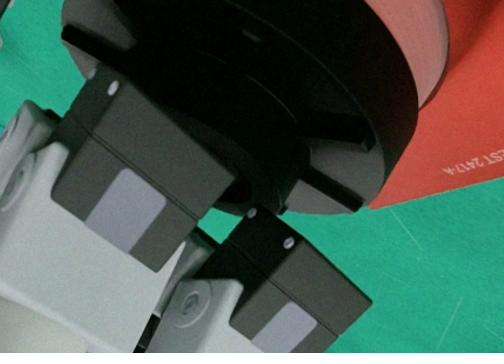

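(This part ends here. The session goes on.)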